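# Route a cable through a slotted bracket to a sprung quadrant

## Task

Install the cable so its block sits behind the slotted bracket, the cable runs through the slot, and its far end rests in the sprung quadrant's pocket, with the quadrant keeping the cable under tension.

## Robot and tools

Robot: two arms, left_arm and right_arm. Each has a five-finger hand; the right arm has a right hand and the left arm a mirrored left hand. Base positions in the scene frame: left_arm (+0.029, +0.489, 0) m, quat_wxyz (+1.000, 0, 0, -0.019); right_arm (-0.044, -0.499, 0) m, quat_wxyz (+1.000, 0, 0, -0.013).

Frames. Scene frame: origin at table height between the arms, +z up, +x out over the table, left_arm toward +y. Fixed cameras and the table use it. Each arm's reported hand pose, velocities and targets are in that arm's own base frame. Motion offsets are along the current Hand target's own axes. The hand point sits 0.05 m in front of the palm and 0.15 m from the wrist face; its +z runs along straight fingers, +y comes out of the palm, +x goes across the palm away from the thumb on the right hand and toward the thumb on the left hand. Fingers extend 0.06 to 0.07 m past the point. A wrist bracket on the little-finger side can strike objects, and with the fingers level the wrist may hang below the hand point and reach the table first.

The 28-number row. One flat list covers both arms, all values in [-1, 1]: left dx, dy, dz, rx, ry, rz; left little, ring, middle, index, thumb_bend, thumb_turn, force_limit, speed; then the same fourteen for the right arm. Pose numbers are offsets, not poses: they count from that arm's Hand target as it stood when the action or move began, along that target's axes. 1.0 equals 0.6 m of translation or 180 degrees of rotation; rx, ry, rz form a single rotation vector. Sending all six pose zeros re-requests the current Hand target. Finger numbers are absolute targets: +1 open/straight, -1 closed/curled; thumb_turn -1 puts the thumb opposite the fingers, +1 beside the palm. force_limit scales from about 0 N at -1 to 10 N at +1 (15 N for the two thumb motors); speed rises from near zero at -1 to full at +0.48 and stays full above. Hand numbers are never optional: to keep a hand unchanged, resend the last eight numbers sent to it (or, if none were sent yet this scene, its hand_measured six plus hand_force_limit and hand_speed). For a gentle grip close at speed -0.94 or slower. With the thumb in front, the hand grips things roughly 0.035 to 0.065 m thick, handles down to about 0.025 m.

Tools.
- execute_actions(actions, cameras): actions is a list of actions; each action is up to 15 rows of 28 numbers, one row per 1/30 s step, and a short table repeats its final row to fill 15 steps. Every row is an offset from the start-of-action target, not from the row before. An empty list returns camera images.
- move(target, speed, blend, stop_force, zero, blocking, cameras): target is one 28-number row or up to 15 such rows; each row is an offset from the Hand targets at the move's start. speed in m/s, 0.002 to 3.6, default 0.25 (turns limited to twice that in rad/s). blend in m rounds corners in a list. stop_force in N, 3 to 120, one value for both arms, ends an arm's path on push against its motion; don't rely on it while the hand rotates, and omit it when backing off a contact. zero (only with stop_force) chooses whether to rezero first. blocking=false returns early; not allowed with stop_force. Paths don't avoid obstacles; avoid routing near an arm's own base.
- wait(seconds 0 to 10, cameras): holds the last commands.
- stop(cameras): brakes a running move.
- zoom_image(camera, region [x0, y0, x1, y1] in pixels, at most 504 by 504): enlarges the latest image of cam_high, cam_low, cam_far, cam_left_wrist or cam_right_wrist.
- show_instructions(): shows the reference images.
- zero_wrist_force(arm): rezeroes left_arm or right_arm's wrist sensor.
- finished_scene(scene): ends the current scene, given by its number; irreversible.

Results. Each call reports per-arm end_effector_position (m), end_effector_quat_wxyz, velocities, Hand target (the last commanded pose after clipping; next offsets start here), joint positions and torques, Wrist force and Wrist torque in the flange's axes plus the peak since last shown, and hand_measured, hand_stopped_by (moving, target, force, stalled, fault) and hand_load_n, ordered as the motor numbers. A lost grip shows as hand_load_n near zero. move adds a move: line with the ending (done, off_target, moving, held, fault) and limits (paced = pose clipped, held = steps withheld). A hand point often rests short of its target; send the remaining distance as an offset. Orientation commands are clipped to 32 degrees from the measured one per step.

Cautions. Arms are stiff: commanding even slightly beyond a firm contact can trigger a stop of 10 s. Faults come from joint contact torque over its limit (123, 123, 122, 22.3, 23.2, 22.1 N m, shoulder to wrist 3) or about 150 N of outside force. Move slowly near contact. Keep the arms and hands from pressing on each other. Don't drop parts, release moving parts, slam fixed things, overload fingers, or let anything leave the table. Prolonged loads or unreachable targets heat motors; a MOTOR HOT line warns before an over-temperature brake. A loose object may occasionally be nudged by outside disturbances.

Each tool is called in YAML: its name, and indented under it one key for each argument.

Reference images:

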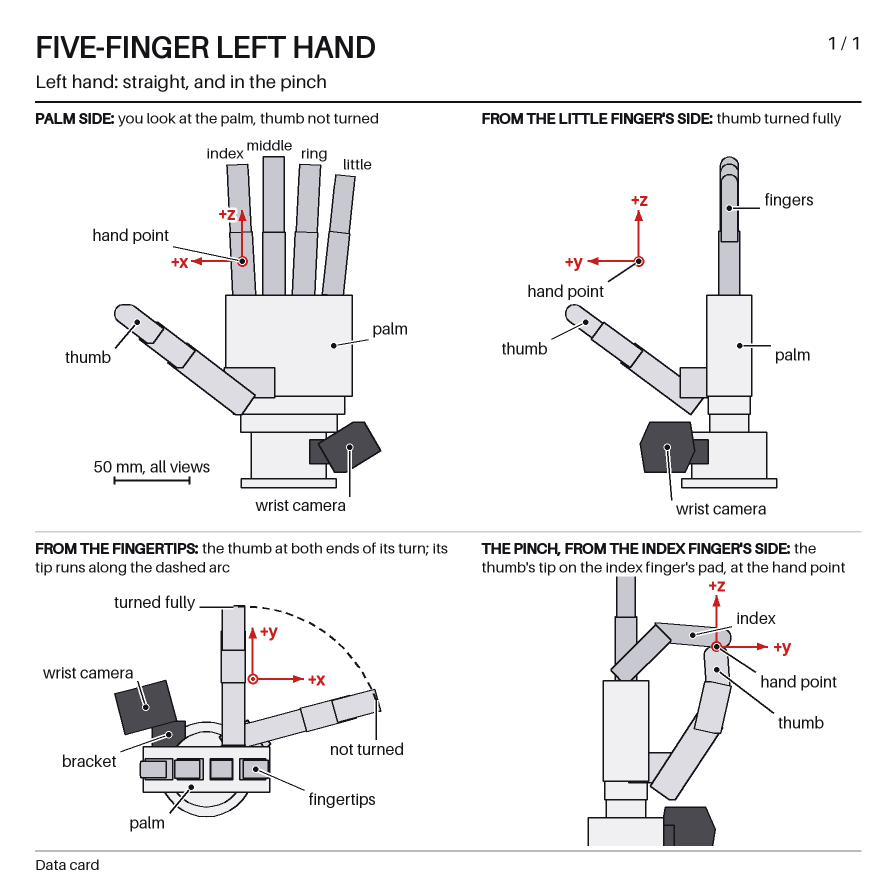

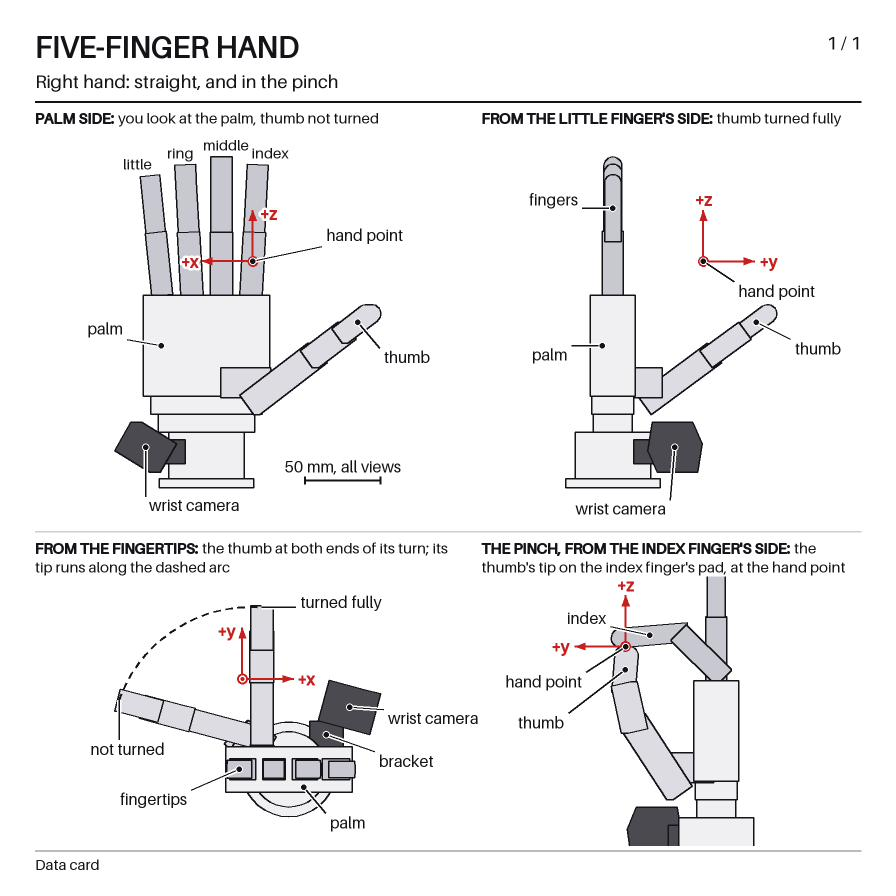

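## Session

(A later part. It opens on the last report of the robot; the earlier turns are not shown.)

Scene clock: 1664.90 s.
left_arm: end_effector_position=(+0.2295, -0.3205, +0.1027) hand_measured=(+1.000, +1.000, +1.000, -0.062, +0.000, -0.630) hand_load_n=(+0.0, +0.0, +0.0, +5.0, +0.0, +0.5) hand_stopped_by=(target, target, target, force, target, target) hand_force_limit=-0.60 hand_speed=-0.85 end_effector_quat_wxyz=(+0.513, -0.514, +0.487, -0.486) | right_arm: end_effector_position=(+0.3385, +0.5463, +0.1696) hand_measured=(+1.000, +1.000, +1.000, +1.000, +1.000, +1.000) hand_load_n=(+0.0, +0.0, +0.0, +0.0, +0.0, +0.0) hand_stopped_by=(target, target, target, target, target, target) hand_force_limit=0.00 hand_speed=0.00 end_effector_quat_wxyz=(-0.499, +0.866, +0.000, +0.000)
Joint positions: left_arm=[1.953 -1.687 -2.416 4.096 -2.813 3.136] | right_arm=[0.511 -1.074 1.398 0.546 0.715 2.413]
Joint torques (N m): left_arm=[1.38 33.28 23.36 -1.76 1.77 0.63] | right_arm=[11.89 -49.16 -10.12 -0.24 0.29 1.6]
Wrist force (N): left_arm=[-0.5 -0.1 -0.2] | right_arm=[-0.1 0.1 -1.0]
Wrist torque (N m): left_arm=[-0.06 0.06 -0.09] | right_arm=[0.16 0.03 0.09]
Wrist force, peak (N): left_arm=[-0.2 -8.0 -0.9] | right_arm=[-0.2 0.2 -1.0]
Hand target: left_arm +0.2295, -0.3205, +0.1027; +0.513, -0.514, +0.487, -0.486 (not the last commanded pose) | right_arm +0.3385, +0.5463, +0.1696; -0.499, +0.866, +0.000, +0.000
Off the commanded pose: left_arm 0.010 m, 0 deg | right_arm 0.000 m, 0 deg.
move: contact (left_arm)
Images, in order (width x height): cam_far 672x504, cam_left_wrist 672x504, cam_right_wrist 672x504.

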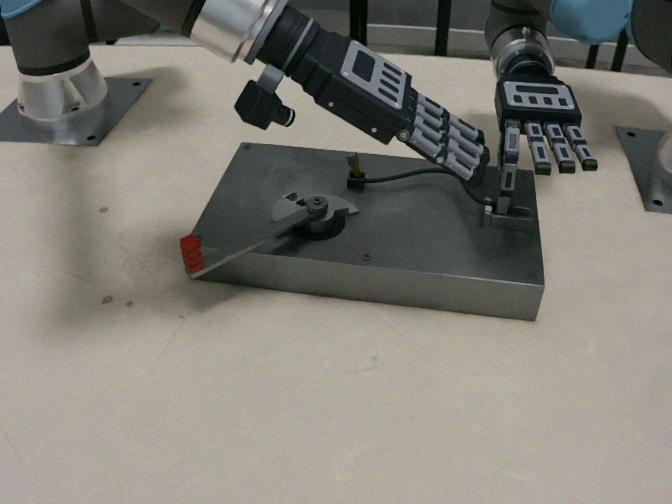

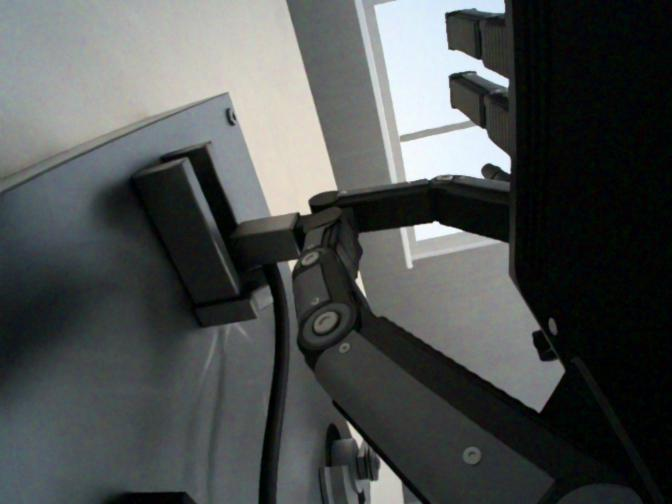

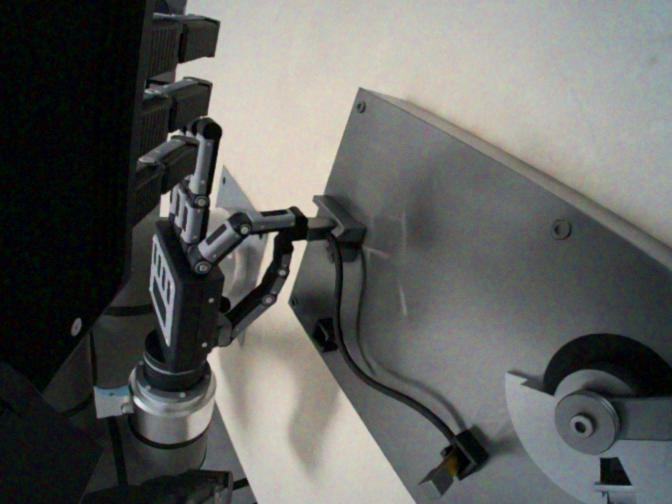

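move:
  target:
    - [0, -0.005, 0, 0,0,0, 1,1,1,-0.4,0,-0.63,-0.6,-0.85, 0,0,0,0,0,0, 1,1,1,1,1,1,0,0]
    - [0.0001, -0.005, 0.0022, 0,0,0, 1,1,1,-0.4,0,-0.63,-0.6,-0.85, 0,0,0,0,0,0, 1,1,1,1,1,1,0,0]
  speed: 0.03

move:
  target: [0, 0.022, 0, 0,0,0, 1,1,1,-0.4,0,-0.63,-0.6,-0.85, 0,0,0,0,0,0, 1,1,1,1,1,1,0,0]
  speed: 0.02
  stop_force: 3.5
  cameras: ["cam_far","cam_left_wrist"]

zoom_image:
  camera: "cam_left_wrist"
  region: [200, 220, 300, 320]

zoom_image:
  camera: "cam_far"
  region: [470, 160, 540, 230]

Scene clock: 1681.20 s.
left_arm: end_effector_position=(+0.2308, -0.3206, +0.1057) hand_measured=(+1.000, +1.000, +1.000, -0.062, +0.000, -0.630) hand_load_n=(+0.0, +0.0, +0.0, +5.0, -0.5, +0.0) hand_stopped_by=(target, target, target, force, target, target) hand_force_limit=-0.60 hand_speed=-0.85 end_effector_quat_wxyz=(+0.513, -0.514, +0.487, -0.486) | right_arm: end_effector_position=(+0.3385, +0.5463, +0.1696) hand_measured=(+1.000, +1.000, +1.000, +1.000, +1.000, +1.000) hand_load_n=(+0.0, +0.0, +0.0, +0.0, +0.0, +0.0) hand_stopped_by=(target, target, target, target, target, target) hand_force_limit=0.00 hand_speed=0.00 end_effector_quat_wxyz=(-0.499, +0.866, +0.000, +0.000)
Joint positions: left_arm=[1.957 -1.678 -2.413 4.084 -2.809 3.136] | right_arm=[0.511 -1.074 1.398 0.546 0.715 2.413]
Joint torques (N m): left_arm=[6.97 32.5 15.52 -1.74 2.25 -0.28] | right_arm=[11.52 -50.18 -11.2 -0.39 0.41 1.64]
Wrist force (N): left_arm=[-0.3 -0.1 0.0] | right_arm=[-0.1 0.2 -0.8]
Wrist torque (N m): left_arm=[-0.09 0.03 -0.07] | right_arm=[0.16 0.02 0.09]
Wrist force, peak (N): left_arm=[-1.2 0.3 0.5] | right_arm=[-0.2 0.4 -0.9]
Hand target: left_arm +0.2308, -0.3205, +0.1057; +0.513, -0.514, +0.487, -0.486 | right_arm +0.3385, +0.5463, +0.1696; -0.499, +0.866, +0.000, +0.000
Off the commanded pose: left_arm 0.000 m, 0 deg | right_arm 0.000 m, 0 deg.
move: done

Scene clock: 1682.50 s.
left_arm: end_effector_position=(+0.2308, -0.3206, +0.1027) hand_measured=(+1.000, +1.000, +1.000, -0.062, +0.000, -0.630) hand_load_n=(+0.0, +0.0, +0.0, +5.0, +0.0, +0.5) hand_stopped_by=(target, target, target, force, target, target) hand_force_limit=-0.60 hand_speed=-0.85 end_effector_quat_wxyz=(+0.513, -0.514, +0.487, -0.486) | right_arm: end_effector_position=(+0.3385, +0.5463, +0.1696) hand_measured=(+1.000, +1.000, +1.000, +1.000, +1.000, +1.000) hand_load_n=(+0.0, +0.0, +0.0, +0.0, +0.0, +0.0) hand_stopped_by=(target, target, target, target, target, target) hand_force_limit=0.00 hand_speed=0.00 end_effector_quat_wxyz=(-0.499, +0.866, +0.000, +0.000)
Joint positions: left_arm=[1.957 -1.687 -2.416 4.095 -2.809 3.136] | right_arm=[0.511 -1.074 1.398 0.546 0.715 2.413]
Joint torques (N m): left_arm=[4.21 33.02 23.48 -1.65 1.97 0.56] | right_arm=[11.32 -50.06 -11.12 -0.42 0.56 1.43]
Wrist force (N): left_arm=[-0.8 0.1 -0.3] | right_arm=[0.0 0.1 -0.8]
Wrist torque (N m): left_arm=[-0.05 0.10 -0.10] | right_arm=[0.15 0.00 0.09]
Wrist force, peak (N): left_arm=[-1.4 -8.5 -1.3] | right_arm=[-0.1 0.3 -1.0]
Hand target: left_arm +0.2308, -0.3206, +0.1027; +0.513, -0.514, +0.487, -0.486 (not the last commanded pose) | right_arm +0.3385, +0.5463, +0.1696; -0.499, +0.866, +0.000, +0.000
Off the commanded pose: left_arm 0.010 m, 0 deg | right_arm 0.000 m, 0 deg.
move: contact (left_arm)
Images, in order (width x height): cam_far 672x504, cam_left_wrist 672x504.

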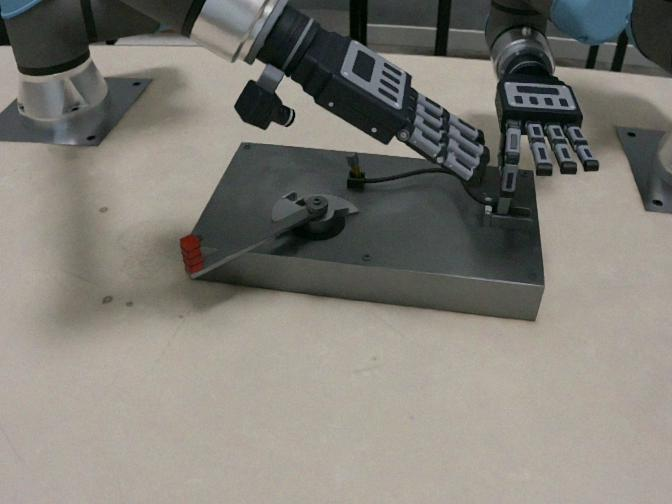

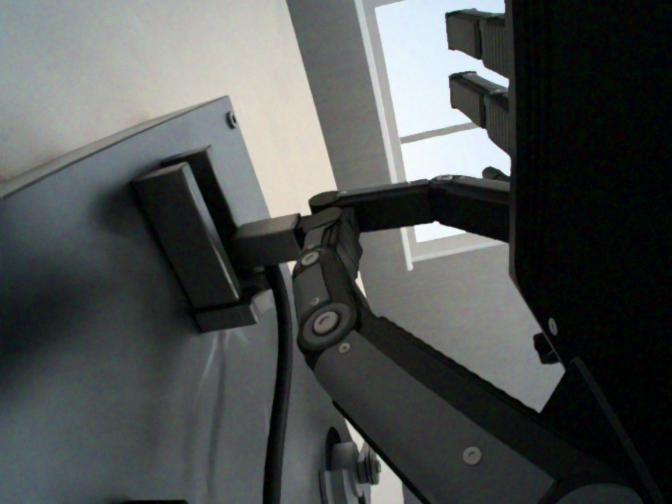

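Scaled by 5.040 from the camera's 672x504 image, which has a finer 960x720 frame.

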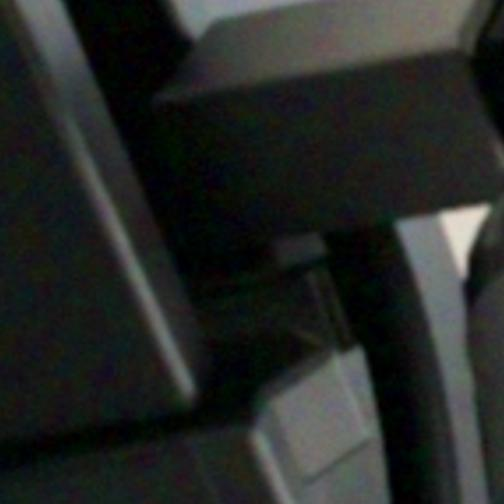

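Scaled by 7.200.

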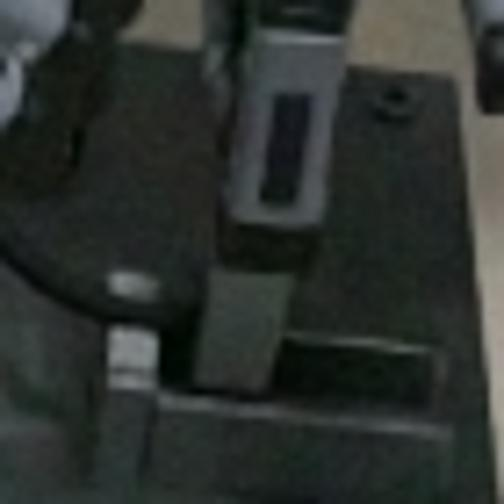

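move:
  target:
    - [0, -0.003, 0, 0,0,0, 1,1,1,-0.4,0,-0.63,-0.6,-0.85, 0,0,0,0,0,0, 1,1,1,1,1,1,0,0]
    - [0.0, -0.003, -0.0015, 0,0,0, 1,1,1,-0.4,0,-0.63,-0.6,-0.85, 0,0,0,0,0,0, 1,1,1,1,1,1,0,0]
    - [0.0, 0.0015, -0.0015, 0,0,0, 1,1,1,-0.4,0,-0.63,-0.6,-0.85, 0,0,0,0,0,0, 1,1,1,1,1,1,0,0]
  speed: 0.02

move:
  target: [0, 0, 0.0008, 0,0,0, 1,1,1,-0.4,0,-0.63,-0.6,-0.85, 0,0,0,0,0,0, 1,1,1,1,1,1,0,0]
  speed: 0.004

move:
  target: [0, 0, 0.0008, 0,0,0, 1,1,1,-0.4,0,-0.63,-0.6,-0.85, 0,0,0,0,0,0, 1,1,1,1,1,1,0,0]
  speed: 0.004

move:
  target: [0, 0, 0.0008, 0,0,0, 1,1,1,-0.4,0,-0.63,-0.6,-0.85, 0,0,0,0,0,0, 1,1,1,1,1,1,0,0]
  speed: 0.004

Scene clock: 1701.30 s.
left_arm: end_effector_position=(+0.2299, -0.3206, +0.1019) hand_measured=(+1.000, +1.000, +1.000, -0.062, +0.000, -0.630) hand_load_n=(+0.0, +0.0, +0.0, +5.5, -2.0, +0.0) hand_stopped_by=(target, target, target, force, target, target) hand_force_limit=-0.60 hand_speed=-0.85 end_effector_quat_wxyz=(+0.513, -0.514, +0.487, -0.486) | right_arm: end_effector_position=(+0.3385, +0.5463, +0.1696) hand_measured=(+1.000, +1.000, +1.000, +1.000, +1.000, +1.000) hand_load_n=(+0.0, +0.0, +0.0, +0.0, +0.0, +0.0) hand_stopped_by=(target, target, target, target, target, target) hand_force_limit=0.00 hand_speed=0.00 end_effector_quat_wxyz=(-0.499, +0.866, +0.000, +0.000)
Joint positions: left_arm=[1.954 -1.689 -2.416 4.099 -2.812 3.136] | right_arm=[0.511 -1.074 1.398 0.546 0.715 2.413]
Joint torques (N m): left_arm=[-8.84 0 -2.83 1.62 -2.6 0.86] | right_arm=[12.08 -50.54 -10.31 -0.36 0.63 1.49]
Wrist force (N): left_arm=[-1.6 -9.6 -1.4] | right_arm=[-0.1 0.2 -1.0]
Wrist torque (N m): left_arm=[-0.32 0.11 -0.06] | right_arm=[0.18 0.03 0.09]
Wrist force, peak (N): left_arm=[-1.6 -9.6 -1.4] | right_arm=[0.0 0.1 -1.2]
Hand target: left_arm +0.2299, -0.3206, +0.1018; +0.513, -0.514, +0.487, -0.486 | right_arm +0.3385, +0.5463, +0.1696; -0.499, +0.866, +0.000, +0.000
Off the commanded pose: left_arm 0.000 m, 0 deg | right_arm 0.000 m, 0 deg.
move: done

Scene clock: 1702.00 s.
left_arm: end_effector_position=(+0.2304, -0.3206, +0.1018) hand_measured=(+1.000, +1.000, +1.000, -0.062, +0.000, -0.630) hand_load_n=(+0.0, +0.0, +0.0, +5.5, -2.5, +0.5) hand_stopped_by=(target, target, target, force, target, target) hand_force_limit=-0.60 hand_speed=-0.85 end_effector_quat_wxyz=(+0.513, -0.514, +0.487, -0.486) | right_arm: end_effector_position=(+0.3385, +0.5463, +0.1696) hand_measured=(+1.000, +1.000, +1.000, +1.000, +1.000, +1.000) hand_load_n=(+0.0, +0.0, +0.0, +0.0, +0.0, +0.0) hand_stopped_by=(target, target, target, target, target, target) hand_force_limit=0.00 hand_speed=0.00 end_effector_quat_wxyz=(-0.499, +0.866, +0.000, +0.000)
Joint positions: left_arm=[1.956 -1.689 -2.416 4.099 -2.81 3.136] | right_arm=[0.511 -1.074 1.398 0.546 0.715 2.413]
Joint torques (N m): left_arm=[5.59 10.79 -3.47 1.49 2.18 0.77] | right_arm=[12.16 -49.44 -11.9 -0.23 0.29 1.45]
Wrist force (N): left_arm=[-1.2 -10.0 -1.7] | right_arm=[0.0 0.2 -0.9]
Wrist torque (N m): left_arm=[-0.33 0.08 -0.04] | right_arm=[0.17 0.01 0.09]
Wrist force, peak (N): left_arm=[-1.3 -10.1 -1.5] | right_arm=[-0.2 0.0 -0.9]
Hand target: left_arm +0.2304, -0.3206, +0.1018; +0.513, -0.514, +0.487, -0.486 | right_arm +0.3385, +0.5463, +0.1696; -0.499, +0.866, +0.000, +0.000
Off the commanded pose: left_arm 0.000 m, 0 deg | right_arm 0.000 m, 0 deg.
move: done

Scene clock: 1702.70 s.
left_arm: end_effector_position=(+0.2309, -0.3206, +0.1018) hand_measured=(+1.000, +1.000, +1.000, -0.062, +0.000, -0.630) hand_load_n=(+0.0, +0.0, +0.0, +5.5, -2.5, +0.0) hand_stopped_by=(target, target, target, force, target, target) hand_force_limit=-0.60 hand_speed=-0.85 end_effector_quat_wxyz=(+0.513, -0.514, +0.487, -0.486) | right_arm: end_effector_position=(+0.3385, +0.5463, +0.1696) hand_measured=(+1.000, +1.000, +1.000, +1.000, +1.000, +1.000) hand_load_n=(-0.5, +0.0, +0.0, -0.5, +0.0, +0.0) hand_stopped_by=(target, target, target, target, target, target) hand_force_limit=0.00 hand_speed=0.00 end_effector_quat_wxyz=(-0.499, +0.866, +0.000, +0.000)
Joint positions: left_arm=[1.957 -1.689 -2.417 4.099 -2.808 3.136] | right_arm=[0.511 -1.074 1.398 0.546 0.715 2.413]
Joint torques (N m): left_arm=[7.54 27.93 -3.05 1.45 2.35 0.78] | right_arm=[12.44 -49.53 -10.92 -0.24 0.47 1.47]
Wrist force (N): left_arm=[-1.2 -9.1 -1.8] | right_arm=[0.2 0.1 -0.9]
Wrist torque (N m): left_arm=[-0.27 0.12 -0.07] | right_arm=[0.15 -0.02 0.10]
Wrist force, peak (N): left_arm=[-1.1 -10.1 -1.6] | right_arm=[0.2 0.1 -0.9]
Hand target: left_arm +0.2309, -0.3206, +0.1018; +0.513, -0.514, +0.487, -0.486 | right_arm +0.3385, +0.5463, +0.1696; -0.499, +0.866, +0.000, +0.000
Off the commanded pose: left_arm 0.000 m, 0 deg | right_arm 0.000 m, 0 deg.
move: done

Scene clock: 1703.40 s.
left_arm: end_effector_position=(+0.2314, -0.3205, +0.1018) hand_measured=(+1.000, +1.000, +1.000, -0.062, +0.000, -0.630) hand_load_n=(+0.0, +0.0, +0.0, +5.5, -3.0, +0.0) hand_stopped_by=(target, target, target, force, target, target) hand_force_limit=-0.60 hand_speed=-0.85 end_effector_quat_wxyz=(+0.513, -0.514, +0.487, -0.486) | right_arm: end_effector_position=(+0.3385, +0.5463, +0.1696) hand_measured=(+1.000, +1.000, +1.000, +1.000, +1.000, +1.000) hand_load_n=(+0.0, +0.0, +0.0, +0.0, +0.0, +0.0) hand_stopped_by=(target, target, target, target, target, target) hand_force_limit=0.00 hand_speed=0.00 end_effector_quat_wxyz=(-0.499, +0.866, +0.000, +0.000)
Joint positions: left_arm=[1.959 -1.689 -2.417 4.099 -2.807 3.136] | right_arm=[0.511 -1.074 1.398 0.546 0.715 2.413]
Joint torques (N m): left_arm=[7.72 29.81 -3.39 1.43 2.16 0.79] | right_arm=[12.19 -50.34 -10.52 -0.15 0.47 1.44]
Wrist force (N): left_arm=[-0.4 -8.3 -1.8] | right_arm=[0.1 0.2 -0.9]
Wrist torque (N m): left_arm=[-0.25 0.09 -0.05] | right_arm=[0.16 -0.01 0.10]
Wrist force, peak (N): left_arm=[-1.0 -9.2 -1.8] | right_arm=[0.3 0.3 -0.9]
Hand target: left_arm +0.2314, -0.3205, +0.1018; +0.513, -0.514, +0.487, -0.486 | right_arm +0.3385, +0.5463, +0.1696; -0.499, +0.866, +0.000, +0.000
Off the commanded pose: left_arm 0.000 m, 0 deg | right_arm 0.000 m, 0 deg.
move: done

execute_actions:
  actions: []
  cameras: ["cam_right_wrist","cam_far","cam_left_wrist"]

zoom_image:
  camera: "cam_right_wrist"
  region: [300, 190, 370, 260]

zoom_image:
  camera: "cam_left_wrist"
  region: [200, 200, 300, 320]

zoom_image:
  camera: "cam_far"
  region: [470, 160, 540, 230]

Scene clock: 1724.27 s.
left_arm: end_effector_position=(+0.2314, -0.3205, +0.1018) hand_measured=(+1.000, +1.000, +1.000, -0.062, +0.000, -0.630) hand_load_n=(+0.0, +0.0, +0.0, +5.5, -3.0, +0.0) hand_stopped_by=(target, target, target, force, target, target) hand_force_limit=-0.60 hand_speed=-0.85 end_effector_quat_wxyz=(+0.513, -0.514, +0.487, -0.486) | right_arm: end_effector_position=(+0.3385, +0.5463, +0.1696) hand_measured=(+1.000, +1.000, +1.000, +1.000, +1.000, +1.000) hand_load_n=(+0.0, +0.0, +0.0, +0.0, +0.0, +0.0) hand_stopped_by=(target, target, target, target, target, target) hand_force_limit=0.00 hand_speed=0.00 end_effector_quat_wxyz=(-0.499, +0.866, +0.000, +0.000)
Joint positions: left_arm=[1.959 -1.689 -2.417 4.099 -2.807 3.136] | right_arm=[0.511 -1.074 1.398 0.546 0.715 2.413]
Joint velocities: within noise
Joint torques (N m): left_arm=[8.98 29.48 -2.96 1.55 2.22 0.89] | right_arm=[11.49 -50.4 -11 -0.24 0.48 1.46]
Wrist force (N): left_arm=[-0.5 -9.0 -1.8] | right_arm=[-0.1 0.2 -0.7]
Wrist torque (N m): left_arm=[-0.32 0.10 -0.05] | right_arm=[0.15 0.02 0.08]
Wrist force, peak (N): left_arm=[-0.7 -9.3 -2.2] | right_arm=[-0.1 0.2 -1.0]
Hand target: left_arm +0.2314, -0.3205, +0.1018; +0.513, -0.514, +0.487, -0.486 | right_arm +0.3385, +0.5463, +0.1696; -0.499, +0.866, +0.000, +0.000
Off the commanded pose: left_arm 0.000 m, 0 deg | right_arm 0.000 m, 0 deg.
Images, in order (width x height): cam_far 672x504, cam_left_wrist 672x504, cam_right_wrist 672x504.

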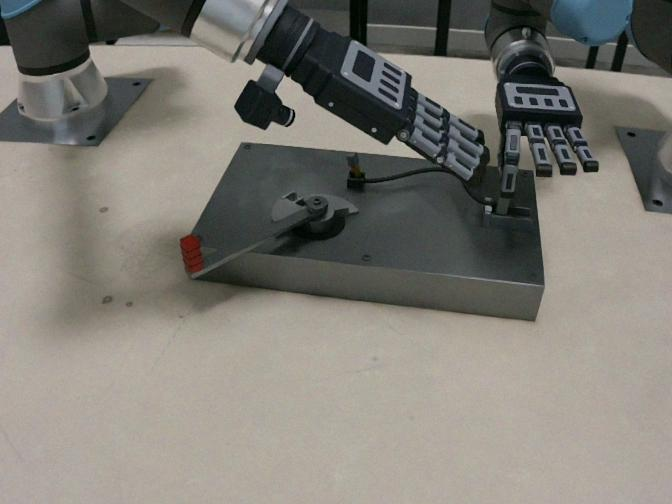

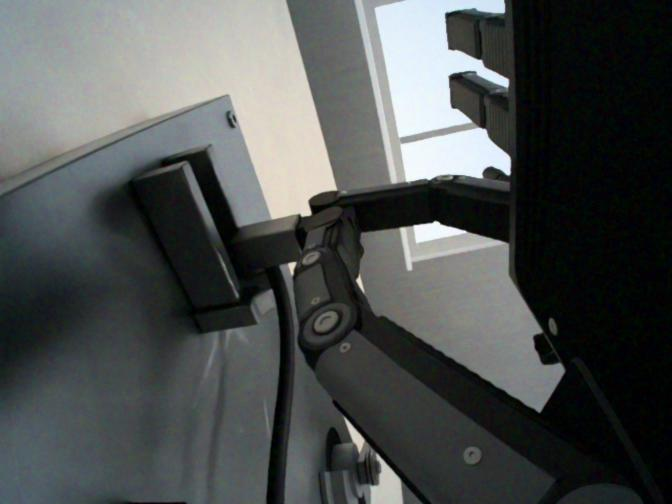

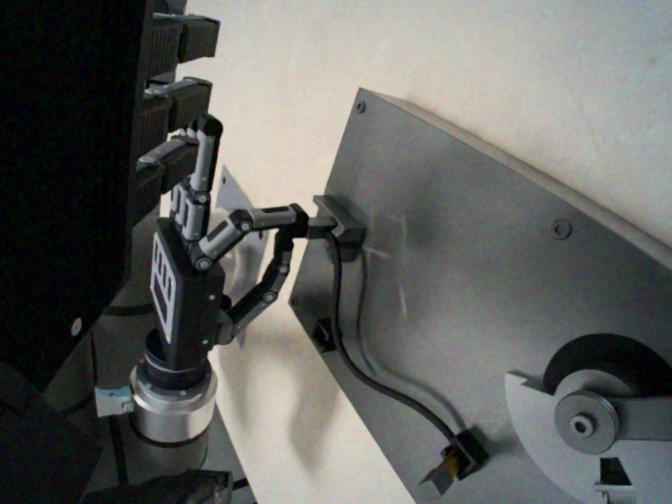

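Scaled by 7.200 from the camera's 672x504 image, which has a finer 960x720 frame.

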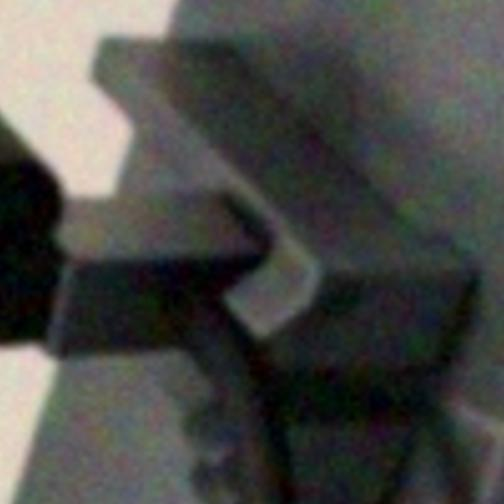

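Scaled by 4.200 from the camera's 672x504 image, which has a finer 960x720 frame.

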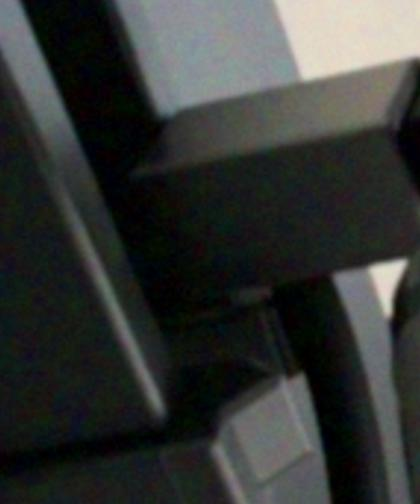

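Scaled by 7.200.

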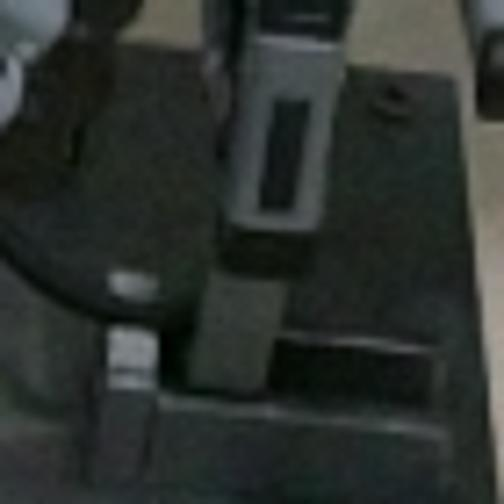

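zoom_image:
  camera: "cam_left_wrist"
  region: [245, 260, 295, 310]

zoom_image:
  camera: "cam_right_wrist"
  region: [315, 215, 355, 255]

Scaled by 10.080 from the camera's 672x504 image, which has a finer 960x720 frame.

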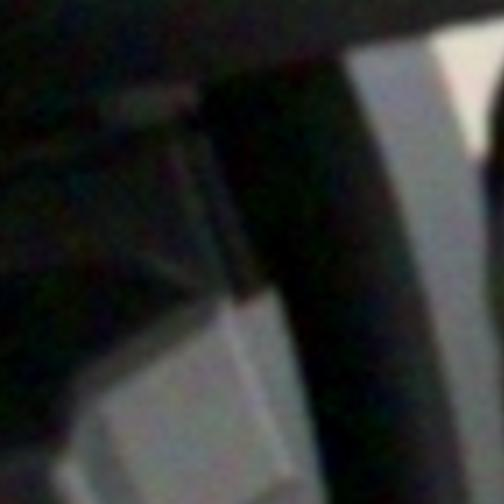

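Scaled by 12.600 from the camera's 672x504 image, which has a finer 960x720 frame.

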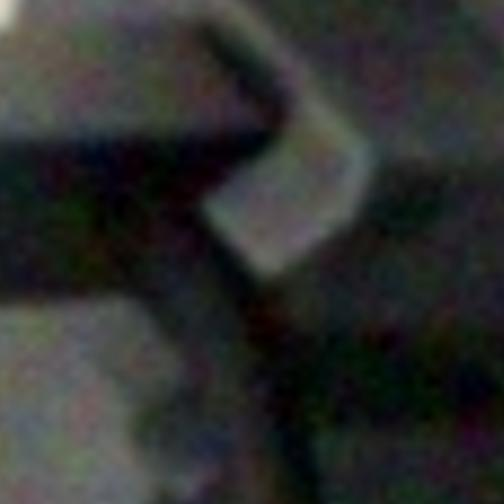

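move:
  target:
    - [0, -0.01, 0, 0,0,0, 1,1,1,-0.4,0,-0.63,-0.6,-0.85, 0,0,0,0,0,0, 1,1,1,1,1,1,0,0]
    - [0.005, -0.01, -0.0151, 0,-0.0995,0, 1,1,1,-0.4,0,-0.63,-0.6,-0.85, 0,0,0,0,0,0, 1,1,1,1,1,1,0,0]
  speed: 0.06
  cameras: ["cam_far","cam_left_wrist","cam_right_wrist"]

zoom_image:
  camera: "cam_right_wrist"
  region: [300, 190, 370, 260]

zoom_image:
  camera: "cam_left_wrist"
  region: [200, 200, 320, 320]

zoom_image:
  camera: "cam_far"
  region: [470, 160, 540, 230]

Scene clock: 1882.87 s.
left_arm: end_effector_position=(+0.2225, -0.3240, +0.1078) hand_measured=(+1.000, +1.000, +1.000, -0.062, +0.000, -0.630) hand_load_n=(+0.0, -0.5, +0.0, +5.0, -0.5, +0.0) hand_stopped_by=(target, target, target, force, target, target) hand_force_limit=-0.60 hand_speed=-0.85 end_effector_quat_wxyz=(+0.583, -0.583, +0.401, -0.400) | right_arm: end_effector_position=(+0.3385, +0.5463, +0.1696) hand_measured=(+1.000, +1.000, +1.000, +1.000, +1.000, +1.000) hand_load_n=(+0.0, -0.5, +0.0, +0.0, +0.0, +0.0) hand_stopped_by=(target, target, target, target, target, target) hand_force_limit=0.00 hand_speed=0.00 end_effector_quat_wxyz=(-0.499, +0.866, +0.000, +0.000)
Joint positions: left_arm=[1.867 -1.838 -2.191 4.05 -3.212 3.163] | right_arm=[0.511 -1.074 1.398 0.546 0.715 2.413]
Joint torques (N m): left_arm=[-10.36 42.71 -1.6 1.63 -2.85 1.44] | right_arm=[11.58 -49.21 -9.25 -0.13 0.3 1.29]
Wrist force (N): left_arm=[-0.7 0.5 0.0] | right_arm=[-0.1 0.3 -0.8]
Wrist torque (N m): left_arm=[0.00 0.12 -0.16] | right_arm=[0.18 0.01 0.09]
Wrist force, peak (N): left_arm=[-0.5 -9.2 -2.3] | right_arm=[0.1 0.2 -1.1]
Hand target: left_arm +0.2225, -0.3240, +0.1078; +0.582, -0.583, +0.401, -0.400 | right_arm +0.3385, +0.5463, +0.1696; -0.499, +0.866, +0.000, +0.000
Off the commanded pose: left_arm 0.000 m, 0 deg | right_arm 0.000 m, 0 deg.
move: done
Images, in order (width x height): cam_far 672x504, cam_left_wrist 672x504, cam_right_wrist 672x504.

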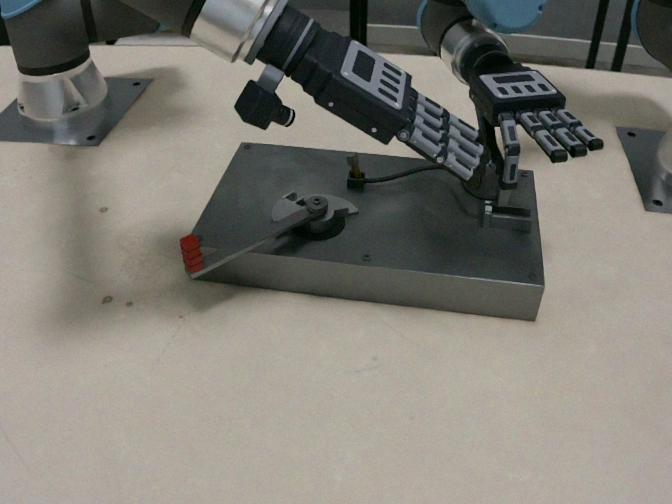

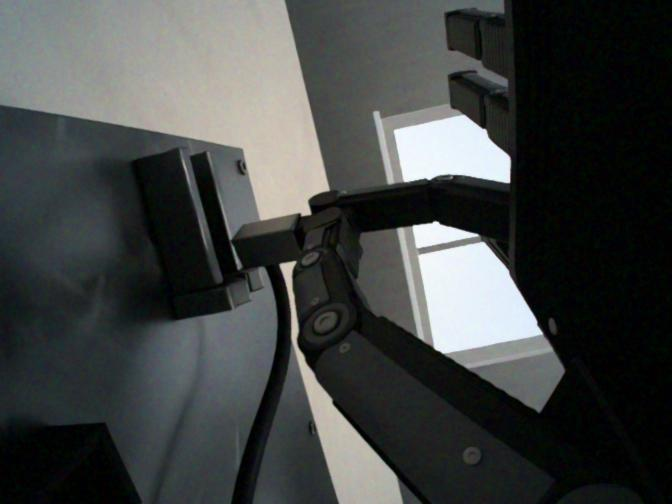

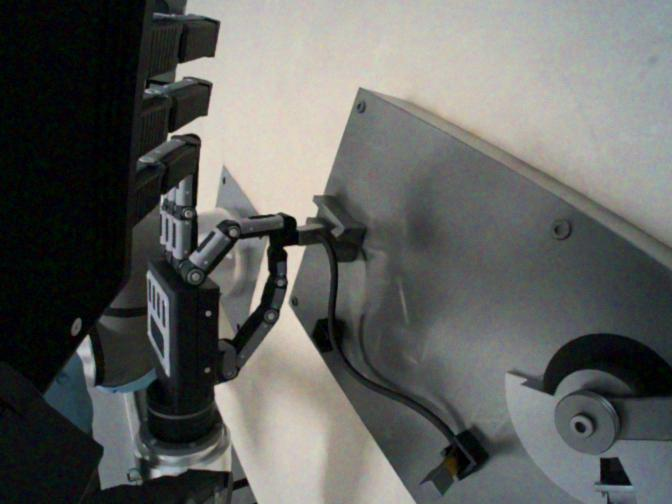

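Scaled by 7.200 from the camera's 672x504 image, which has a finer 960x720 frame.

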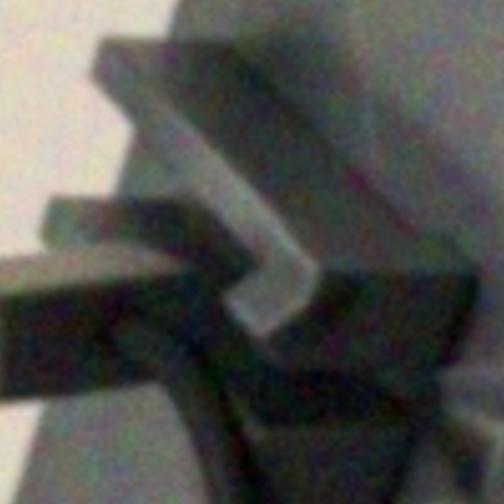

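Scaled by 4.200 from the camera's 672x504 image, which has a finer 960x720 frame.

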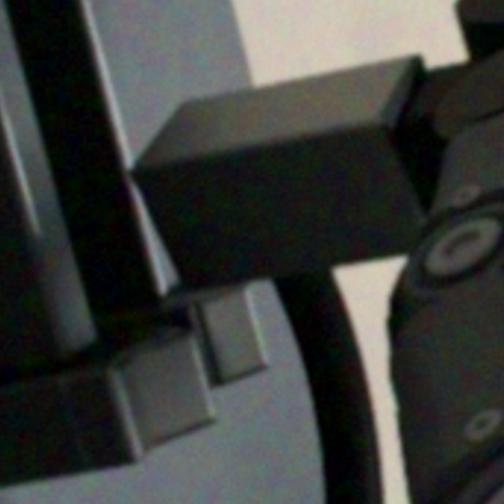

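Scaled by 7.200.

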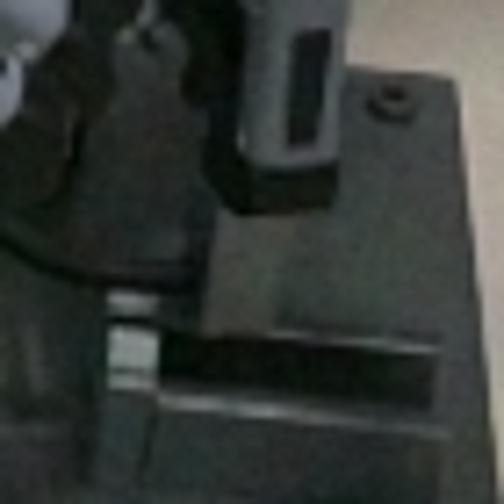

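move:
  target:
    - [0.0018, 0, 0.0048, 0,0,0, 1,1,1,-0.4,0,-0.63,-0.6,-0.85, 0,0,0,0,0,0, 1,1,1,1,1,1,0,0]
    - [0.0018, 0.025, 0.0048, 0,0,0, 1,1,1,-0.4,0,-0.63,-0.6,-0.85, 0,0,0,0,0,0, 1,1,1,1,1,1,0,0]
  speed: 0.02
  stop_force: 3.5
  cameras: ["cam_far","cam_left_wrist","cam_right_wrist"]

zoom_image:
  camera: "cam_right_wrist"
  region: [300, 190, 370, 260]

zoom_image:
  camera: "cam_left_wrist"
  region: [220, 230, 300, 310]

zoom_image:
  camera: "cam_far"
  region: [470, 160, 540, 230]

Scene clock: 1958.07 s.
left_arm: end_effector_position=(+0.2255, -0.3240, +0.1021) hand_measured=(+1.000, +1.000, +1.000, -0.062, +0.000, -0.630) hand_load_n=(+0.0, +0.0, +0.0, +5.0, +0.0, +0.5) hand_stopped_by=(target, target, target, force, target, target) hand_force_limit=-0.60 hand_speed=-0.85 end_effector_quat_wxyz=(+0.583, -0.583, +0.401, -0.400) | right_arm: end_effector_position=(+0.3385, +0.5463, +0.1696) hand_measured=(+1.000, +1.000, +1.000, +1.000, +1.000, +1.000) hand_load_n=(-0.5, +0.0, -0.5, +0.0, +0.0, +0.0) hand_stopped_by=(target, target, target, target, target, target) hand_force_limit=0.00 hand_speed=0.00 end_effector_quat_wxyz=(-0.499, +0.866, +0.000, +0.000)
Joint positions: left_arm=[1.875 -1.85 -2.197 4.071 -3.204 3.166] | right_arm=[0.511 -1.074 1.398 0.546 0.715 2.413]
Joint torques (N m): left_arm=[-1.95 41.21 23.5 -2.19 2.01 -1.06] | right_arm=[11.77 -48.77 -9.8 -0.24 0.1 1.41]
Wrist force (N): left_arm=[-0.5 0.4 0.2] | right_arm=[0.0 0.2 -0.9]
Wrist torque (N m): left_arm=[-0.04 0.09 -0.15] | right_arm=[0.16 0.01 0.09]
Wrist force, peak (N): left_arm=[-0.3 -6.6 1.1] | right_arm=[-0.1 0.4 -1.0]
Hand target: left_arm +0.2255, -0.3240, +0.1021; +0.583, -0.583, +0.401, -0.400 (not the last commanded pose) | right_arm +0.3385, +0.5463, +0.1696; -0.499, +0.866, +0.000, +0.000
Off the commanded pose: left_arm 0.009 m, 0 deg | right_arm 0.000 m, 0 deg.
move: contact (left_arm); path passed 1 of 2 targets
Images, in order (width x height): cam_far 672x504, cam_left_wrist 672x504, cam_right_wrist 672x504.

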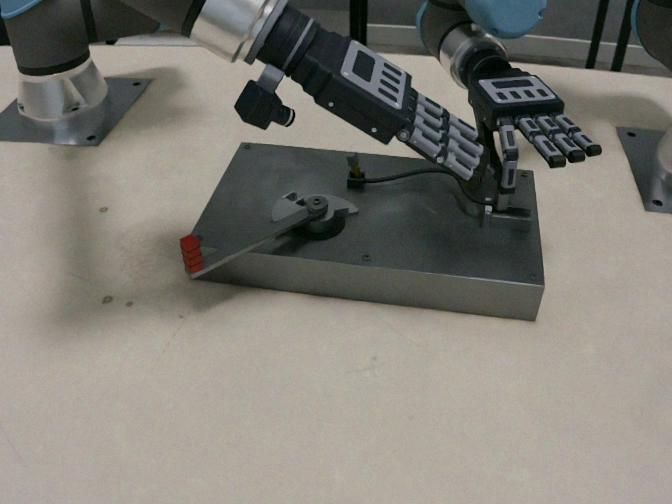

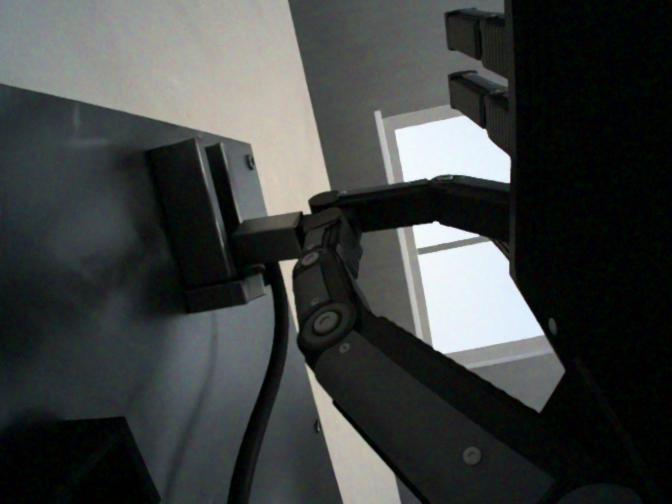

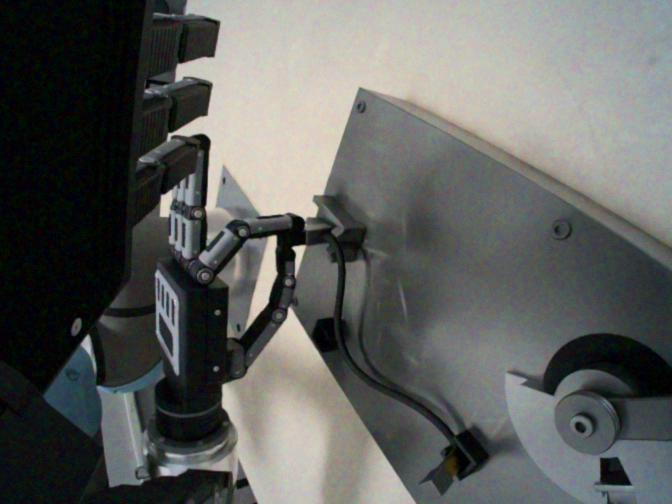

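Scaled by 7.200 from the camera's 672x504 image, which has a finer 960x720 frame.

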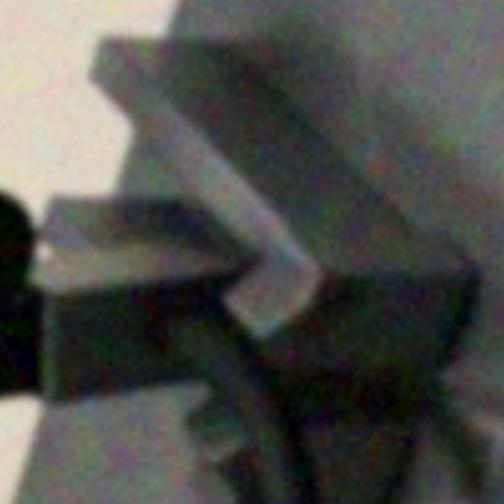

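Scaled by 6.300 from the camera's 672x504 image, which has a finer 960x720 frame.

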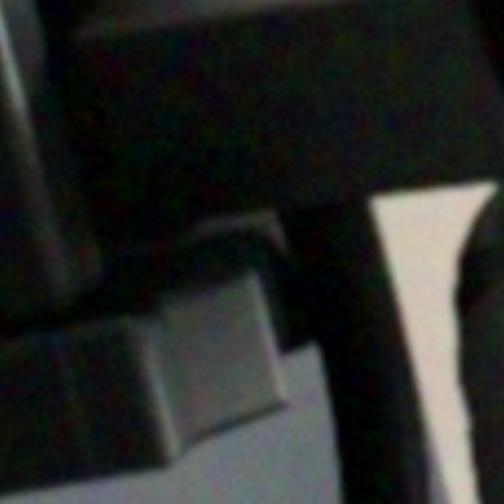

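Scaled by 7.200.

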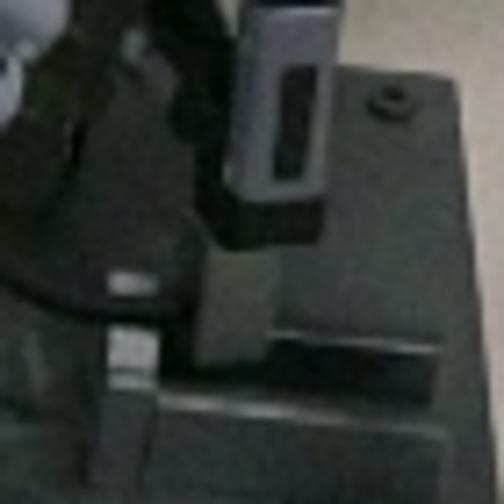

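move:
  target:
    - [0, -0.006, 0, 0,0,0, 1,1,1,-0.4,0,-0.63,-0.6,-0.85, 0,0,0,0,0,0, 1,1,1,1,1,1,0,0]
    - [-0.0017, -0.006, -0.0045, 0,-0.0556,0, 1,1,1,-0.4,0,-0.63,-0.6,-0.85, 0,0,0,0,0,0, 1,1,1,1,1,1,0,0]
  speed: 0.03

move:
  target: [0, 0.022, 0, 0,0,0, 1,1,1,-0.4,0,-0.63,-0.6,-0.85, 0,0,0,0,0,0, 1,1,1,1,1,1,0,0]
  speed: 0.02
  stop_force: 5
  cameras: ["cam_far","cam_left_wrist","cam_right_wrist"]

zoom_image:
  camera: "cam_right_wrist"
  region: [300, 190, 370, 260]

zoom_image:
  camera: "cam_left_wrist"
  region: [220, 230, 300, 310]

zoom_image:
  camera: "cam_far"
  region: [470, 160, 540, 230]

Scene clock: 1984.57 s.
left_arm: end_effector_position=(+0.2227, -0.3240, +0.1057) hand_measured=(+1.000, +1.000, +1.000, -0.062, +0.000, -0.630) hand_load_n=(+0.0, +0.0, +0.0, +5.0, +0.0, +0.0) hand_stopped_by=(target, target, target, force, target, target) hand_force_limit=-0.60 hand_speed=-0.85 end_effector_quat_wxyz=(+0.615, -0.615, +0.349, -0.348) | right_arm: end_effector_position=(+0.3385, +0.5463, +0.1696) hand_measured=(+1.000, +1.000, +1.000, +1.000, +1.000, +1.000) hand_load_n=(+0.0, +0.0, +0.0, +0.0, +0.0, +0.0) hand_stopped_by=(target, target, target, target, target, target) hand_force_limit=0.00 hand_speed=0.00 end_effector_quat_wxyz=(-0.499, +0.866, +0.000, +0.000)
Joint positions: left_arm=[1.871 -1.923 -2.072 4 -3.382 3.148] | right_arm=[0.511 -1.074 1.398 0.546 0.715 2.413]
Joint torques (N m): left_arm=[4.78 12.28 25.29 -2.89 -2.63 -1.89] | right_arm=[12.45 -49.66 -10.37 -0.09 0.25 0.97]
Wrist force (N): left_arm=[-0.8 0.4 -0.3] | right_arm=[-0.1 0.3 -0.8]
Wrist torque (N m): left_arm=[0.04 0.14 -0.05] | right_arm=[0.18 0.02 0.09]
Wrist force, peak (N): left_arm=[-1.2 0.8 -0.3] | right_arm=[-0.2 0.2 -1.1]
Hand target: left_arm +0.2227, -0.3240, +0.1057; +0.615, -0.615, +0.349, -0.348 | right_arm +0.3385, +0.5463, +0.1696; -0.499, +0.866, +0.000, +0.000
Off the commanded pose: left_arm 0.000 m, 0 deg | right_arm 0.000 m, 0 deg.
move: done

Scene clock: 1985.93 s.
left_arm: end_effector_position=(+0.2227, -0.3240, +0.1014) hand_measured=(+1.000, +1.000, +1.000, -0.062, +0.000, -0.630) hand_load_n=(+0.0, +0.0, +0.0, +5.0, +0.5, +0.0) hand_stopped_by=(target, target, target, force, target, target) hand_force_limit=-0.60 hand_speed=-0.85 end_effector_quat_wxyz=(+0.615, -0.615, +0.349, -0.348) | right_arm: end_effector_position=(+0.3385, +0.5463, +0.1696) hand_measured=(+1.000, +1.000, +1.000, +1.000, +1.000, +1.000) hand_load_n=(+0.0, +0.0, +0.0, +0.0, +0.0, +0.0) hand_stopped_by=(target, target, target, target, target, target) hand_force_limit=0.00 hand_speed=0.00 end_effector_quat_wxyz=(-0.499, +0.866, +0.000, +0.000)
Joint positions: left_arm=[1.871 -1.932 -2.074 4.011 -3.382 3.148] | right_arm=[0.511 -1.074 1.398 0.546 0.715 2.413]
Joint torques (N m): left_arm=[2.23 46.63 24.49 -2.61 -1.99 0.74] | right_arm=[10.35 -49.43 -10.77 -0.2 0.28 1.28]
Wrist force (N): left_arm=[-1.1 0.1 -0.4] | right_arm=[0.2 0.2 -0.8]
Wrist torque (N m): left_arm=[0.03 0.14 -0.06] | right_arm=[0.17 -0.03 0.10]
Wrist force, peak (N): left_arm=[-0.7 -8.4 0.3] | right_arm=[0.0 0.2 -1.0]
Hand target: left_arm +0.2227, -0.3240, +0.1014; +0.615, -0.615, +0.349, -0.348 (not the last commanded pose) | right_arm +0.3385, +0.5463, +0.1696; -0.499, +0.866, +0.000, +0.000
Off the commanded pose: left_arm 0.009 m, 0 deg | right_arm 0.000 m, 0 deg.
move: contact (left_arm)
Images, in order (width x height): cam_far 672x504, cam_left_wrist 672x504, cam_right_wrist 672x504.

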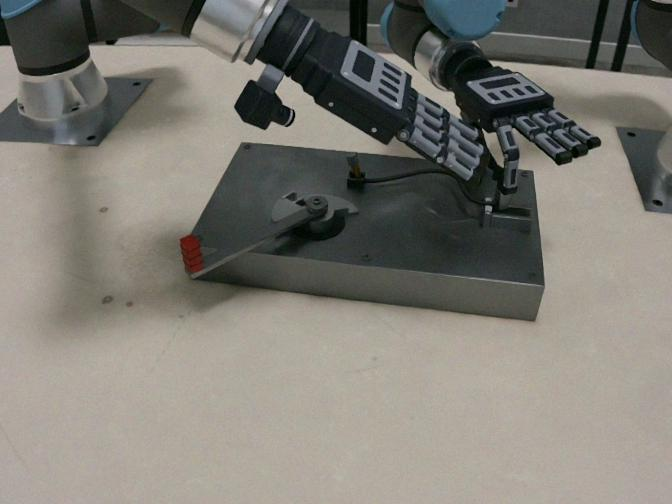

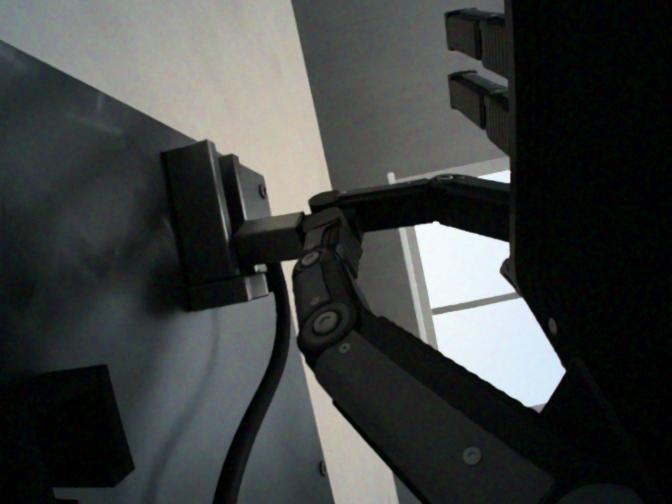

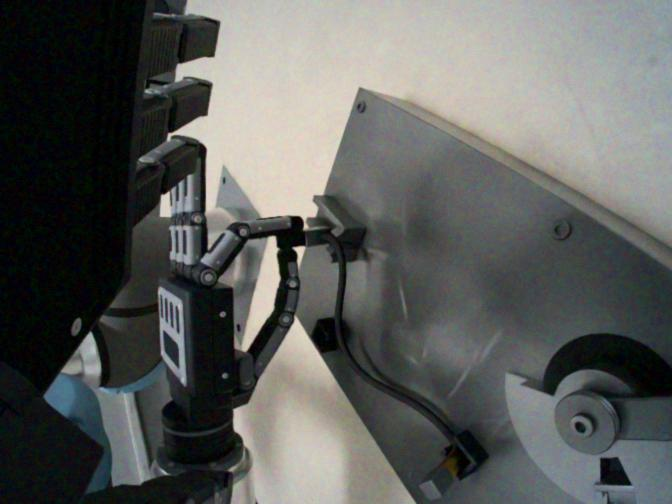

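Scaled by 7.200 from the camera's 672x504 image, which has a finer 960x720 frame.

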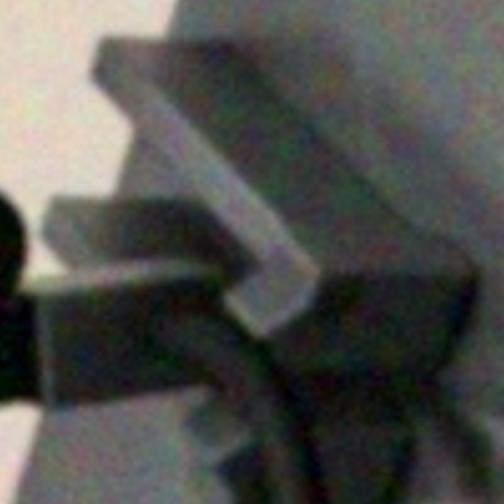

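Scaled by 6.300 from the camera's 672x504 image, which has a finer 960x720 frame.

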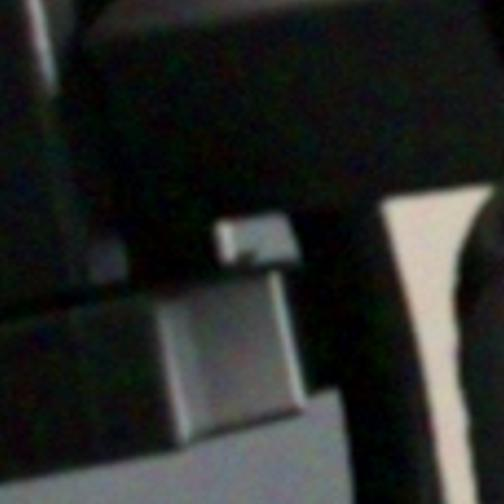

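Scaled by 7.200.

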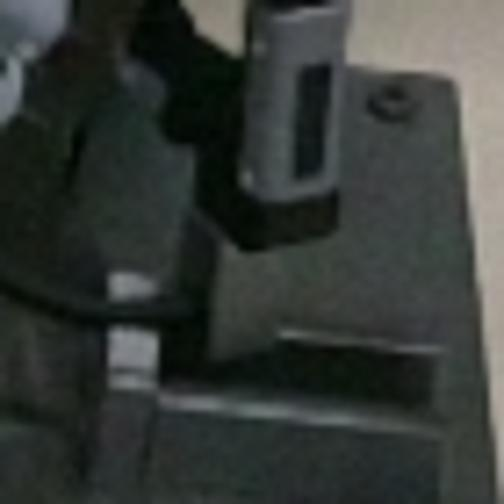

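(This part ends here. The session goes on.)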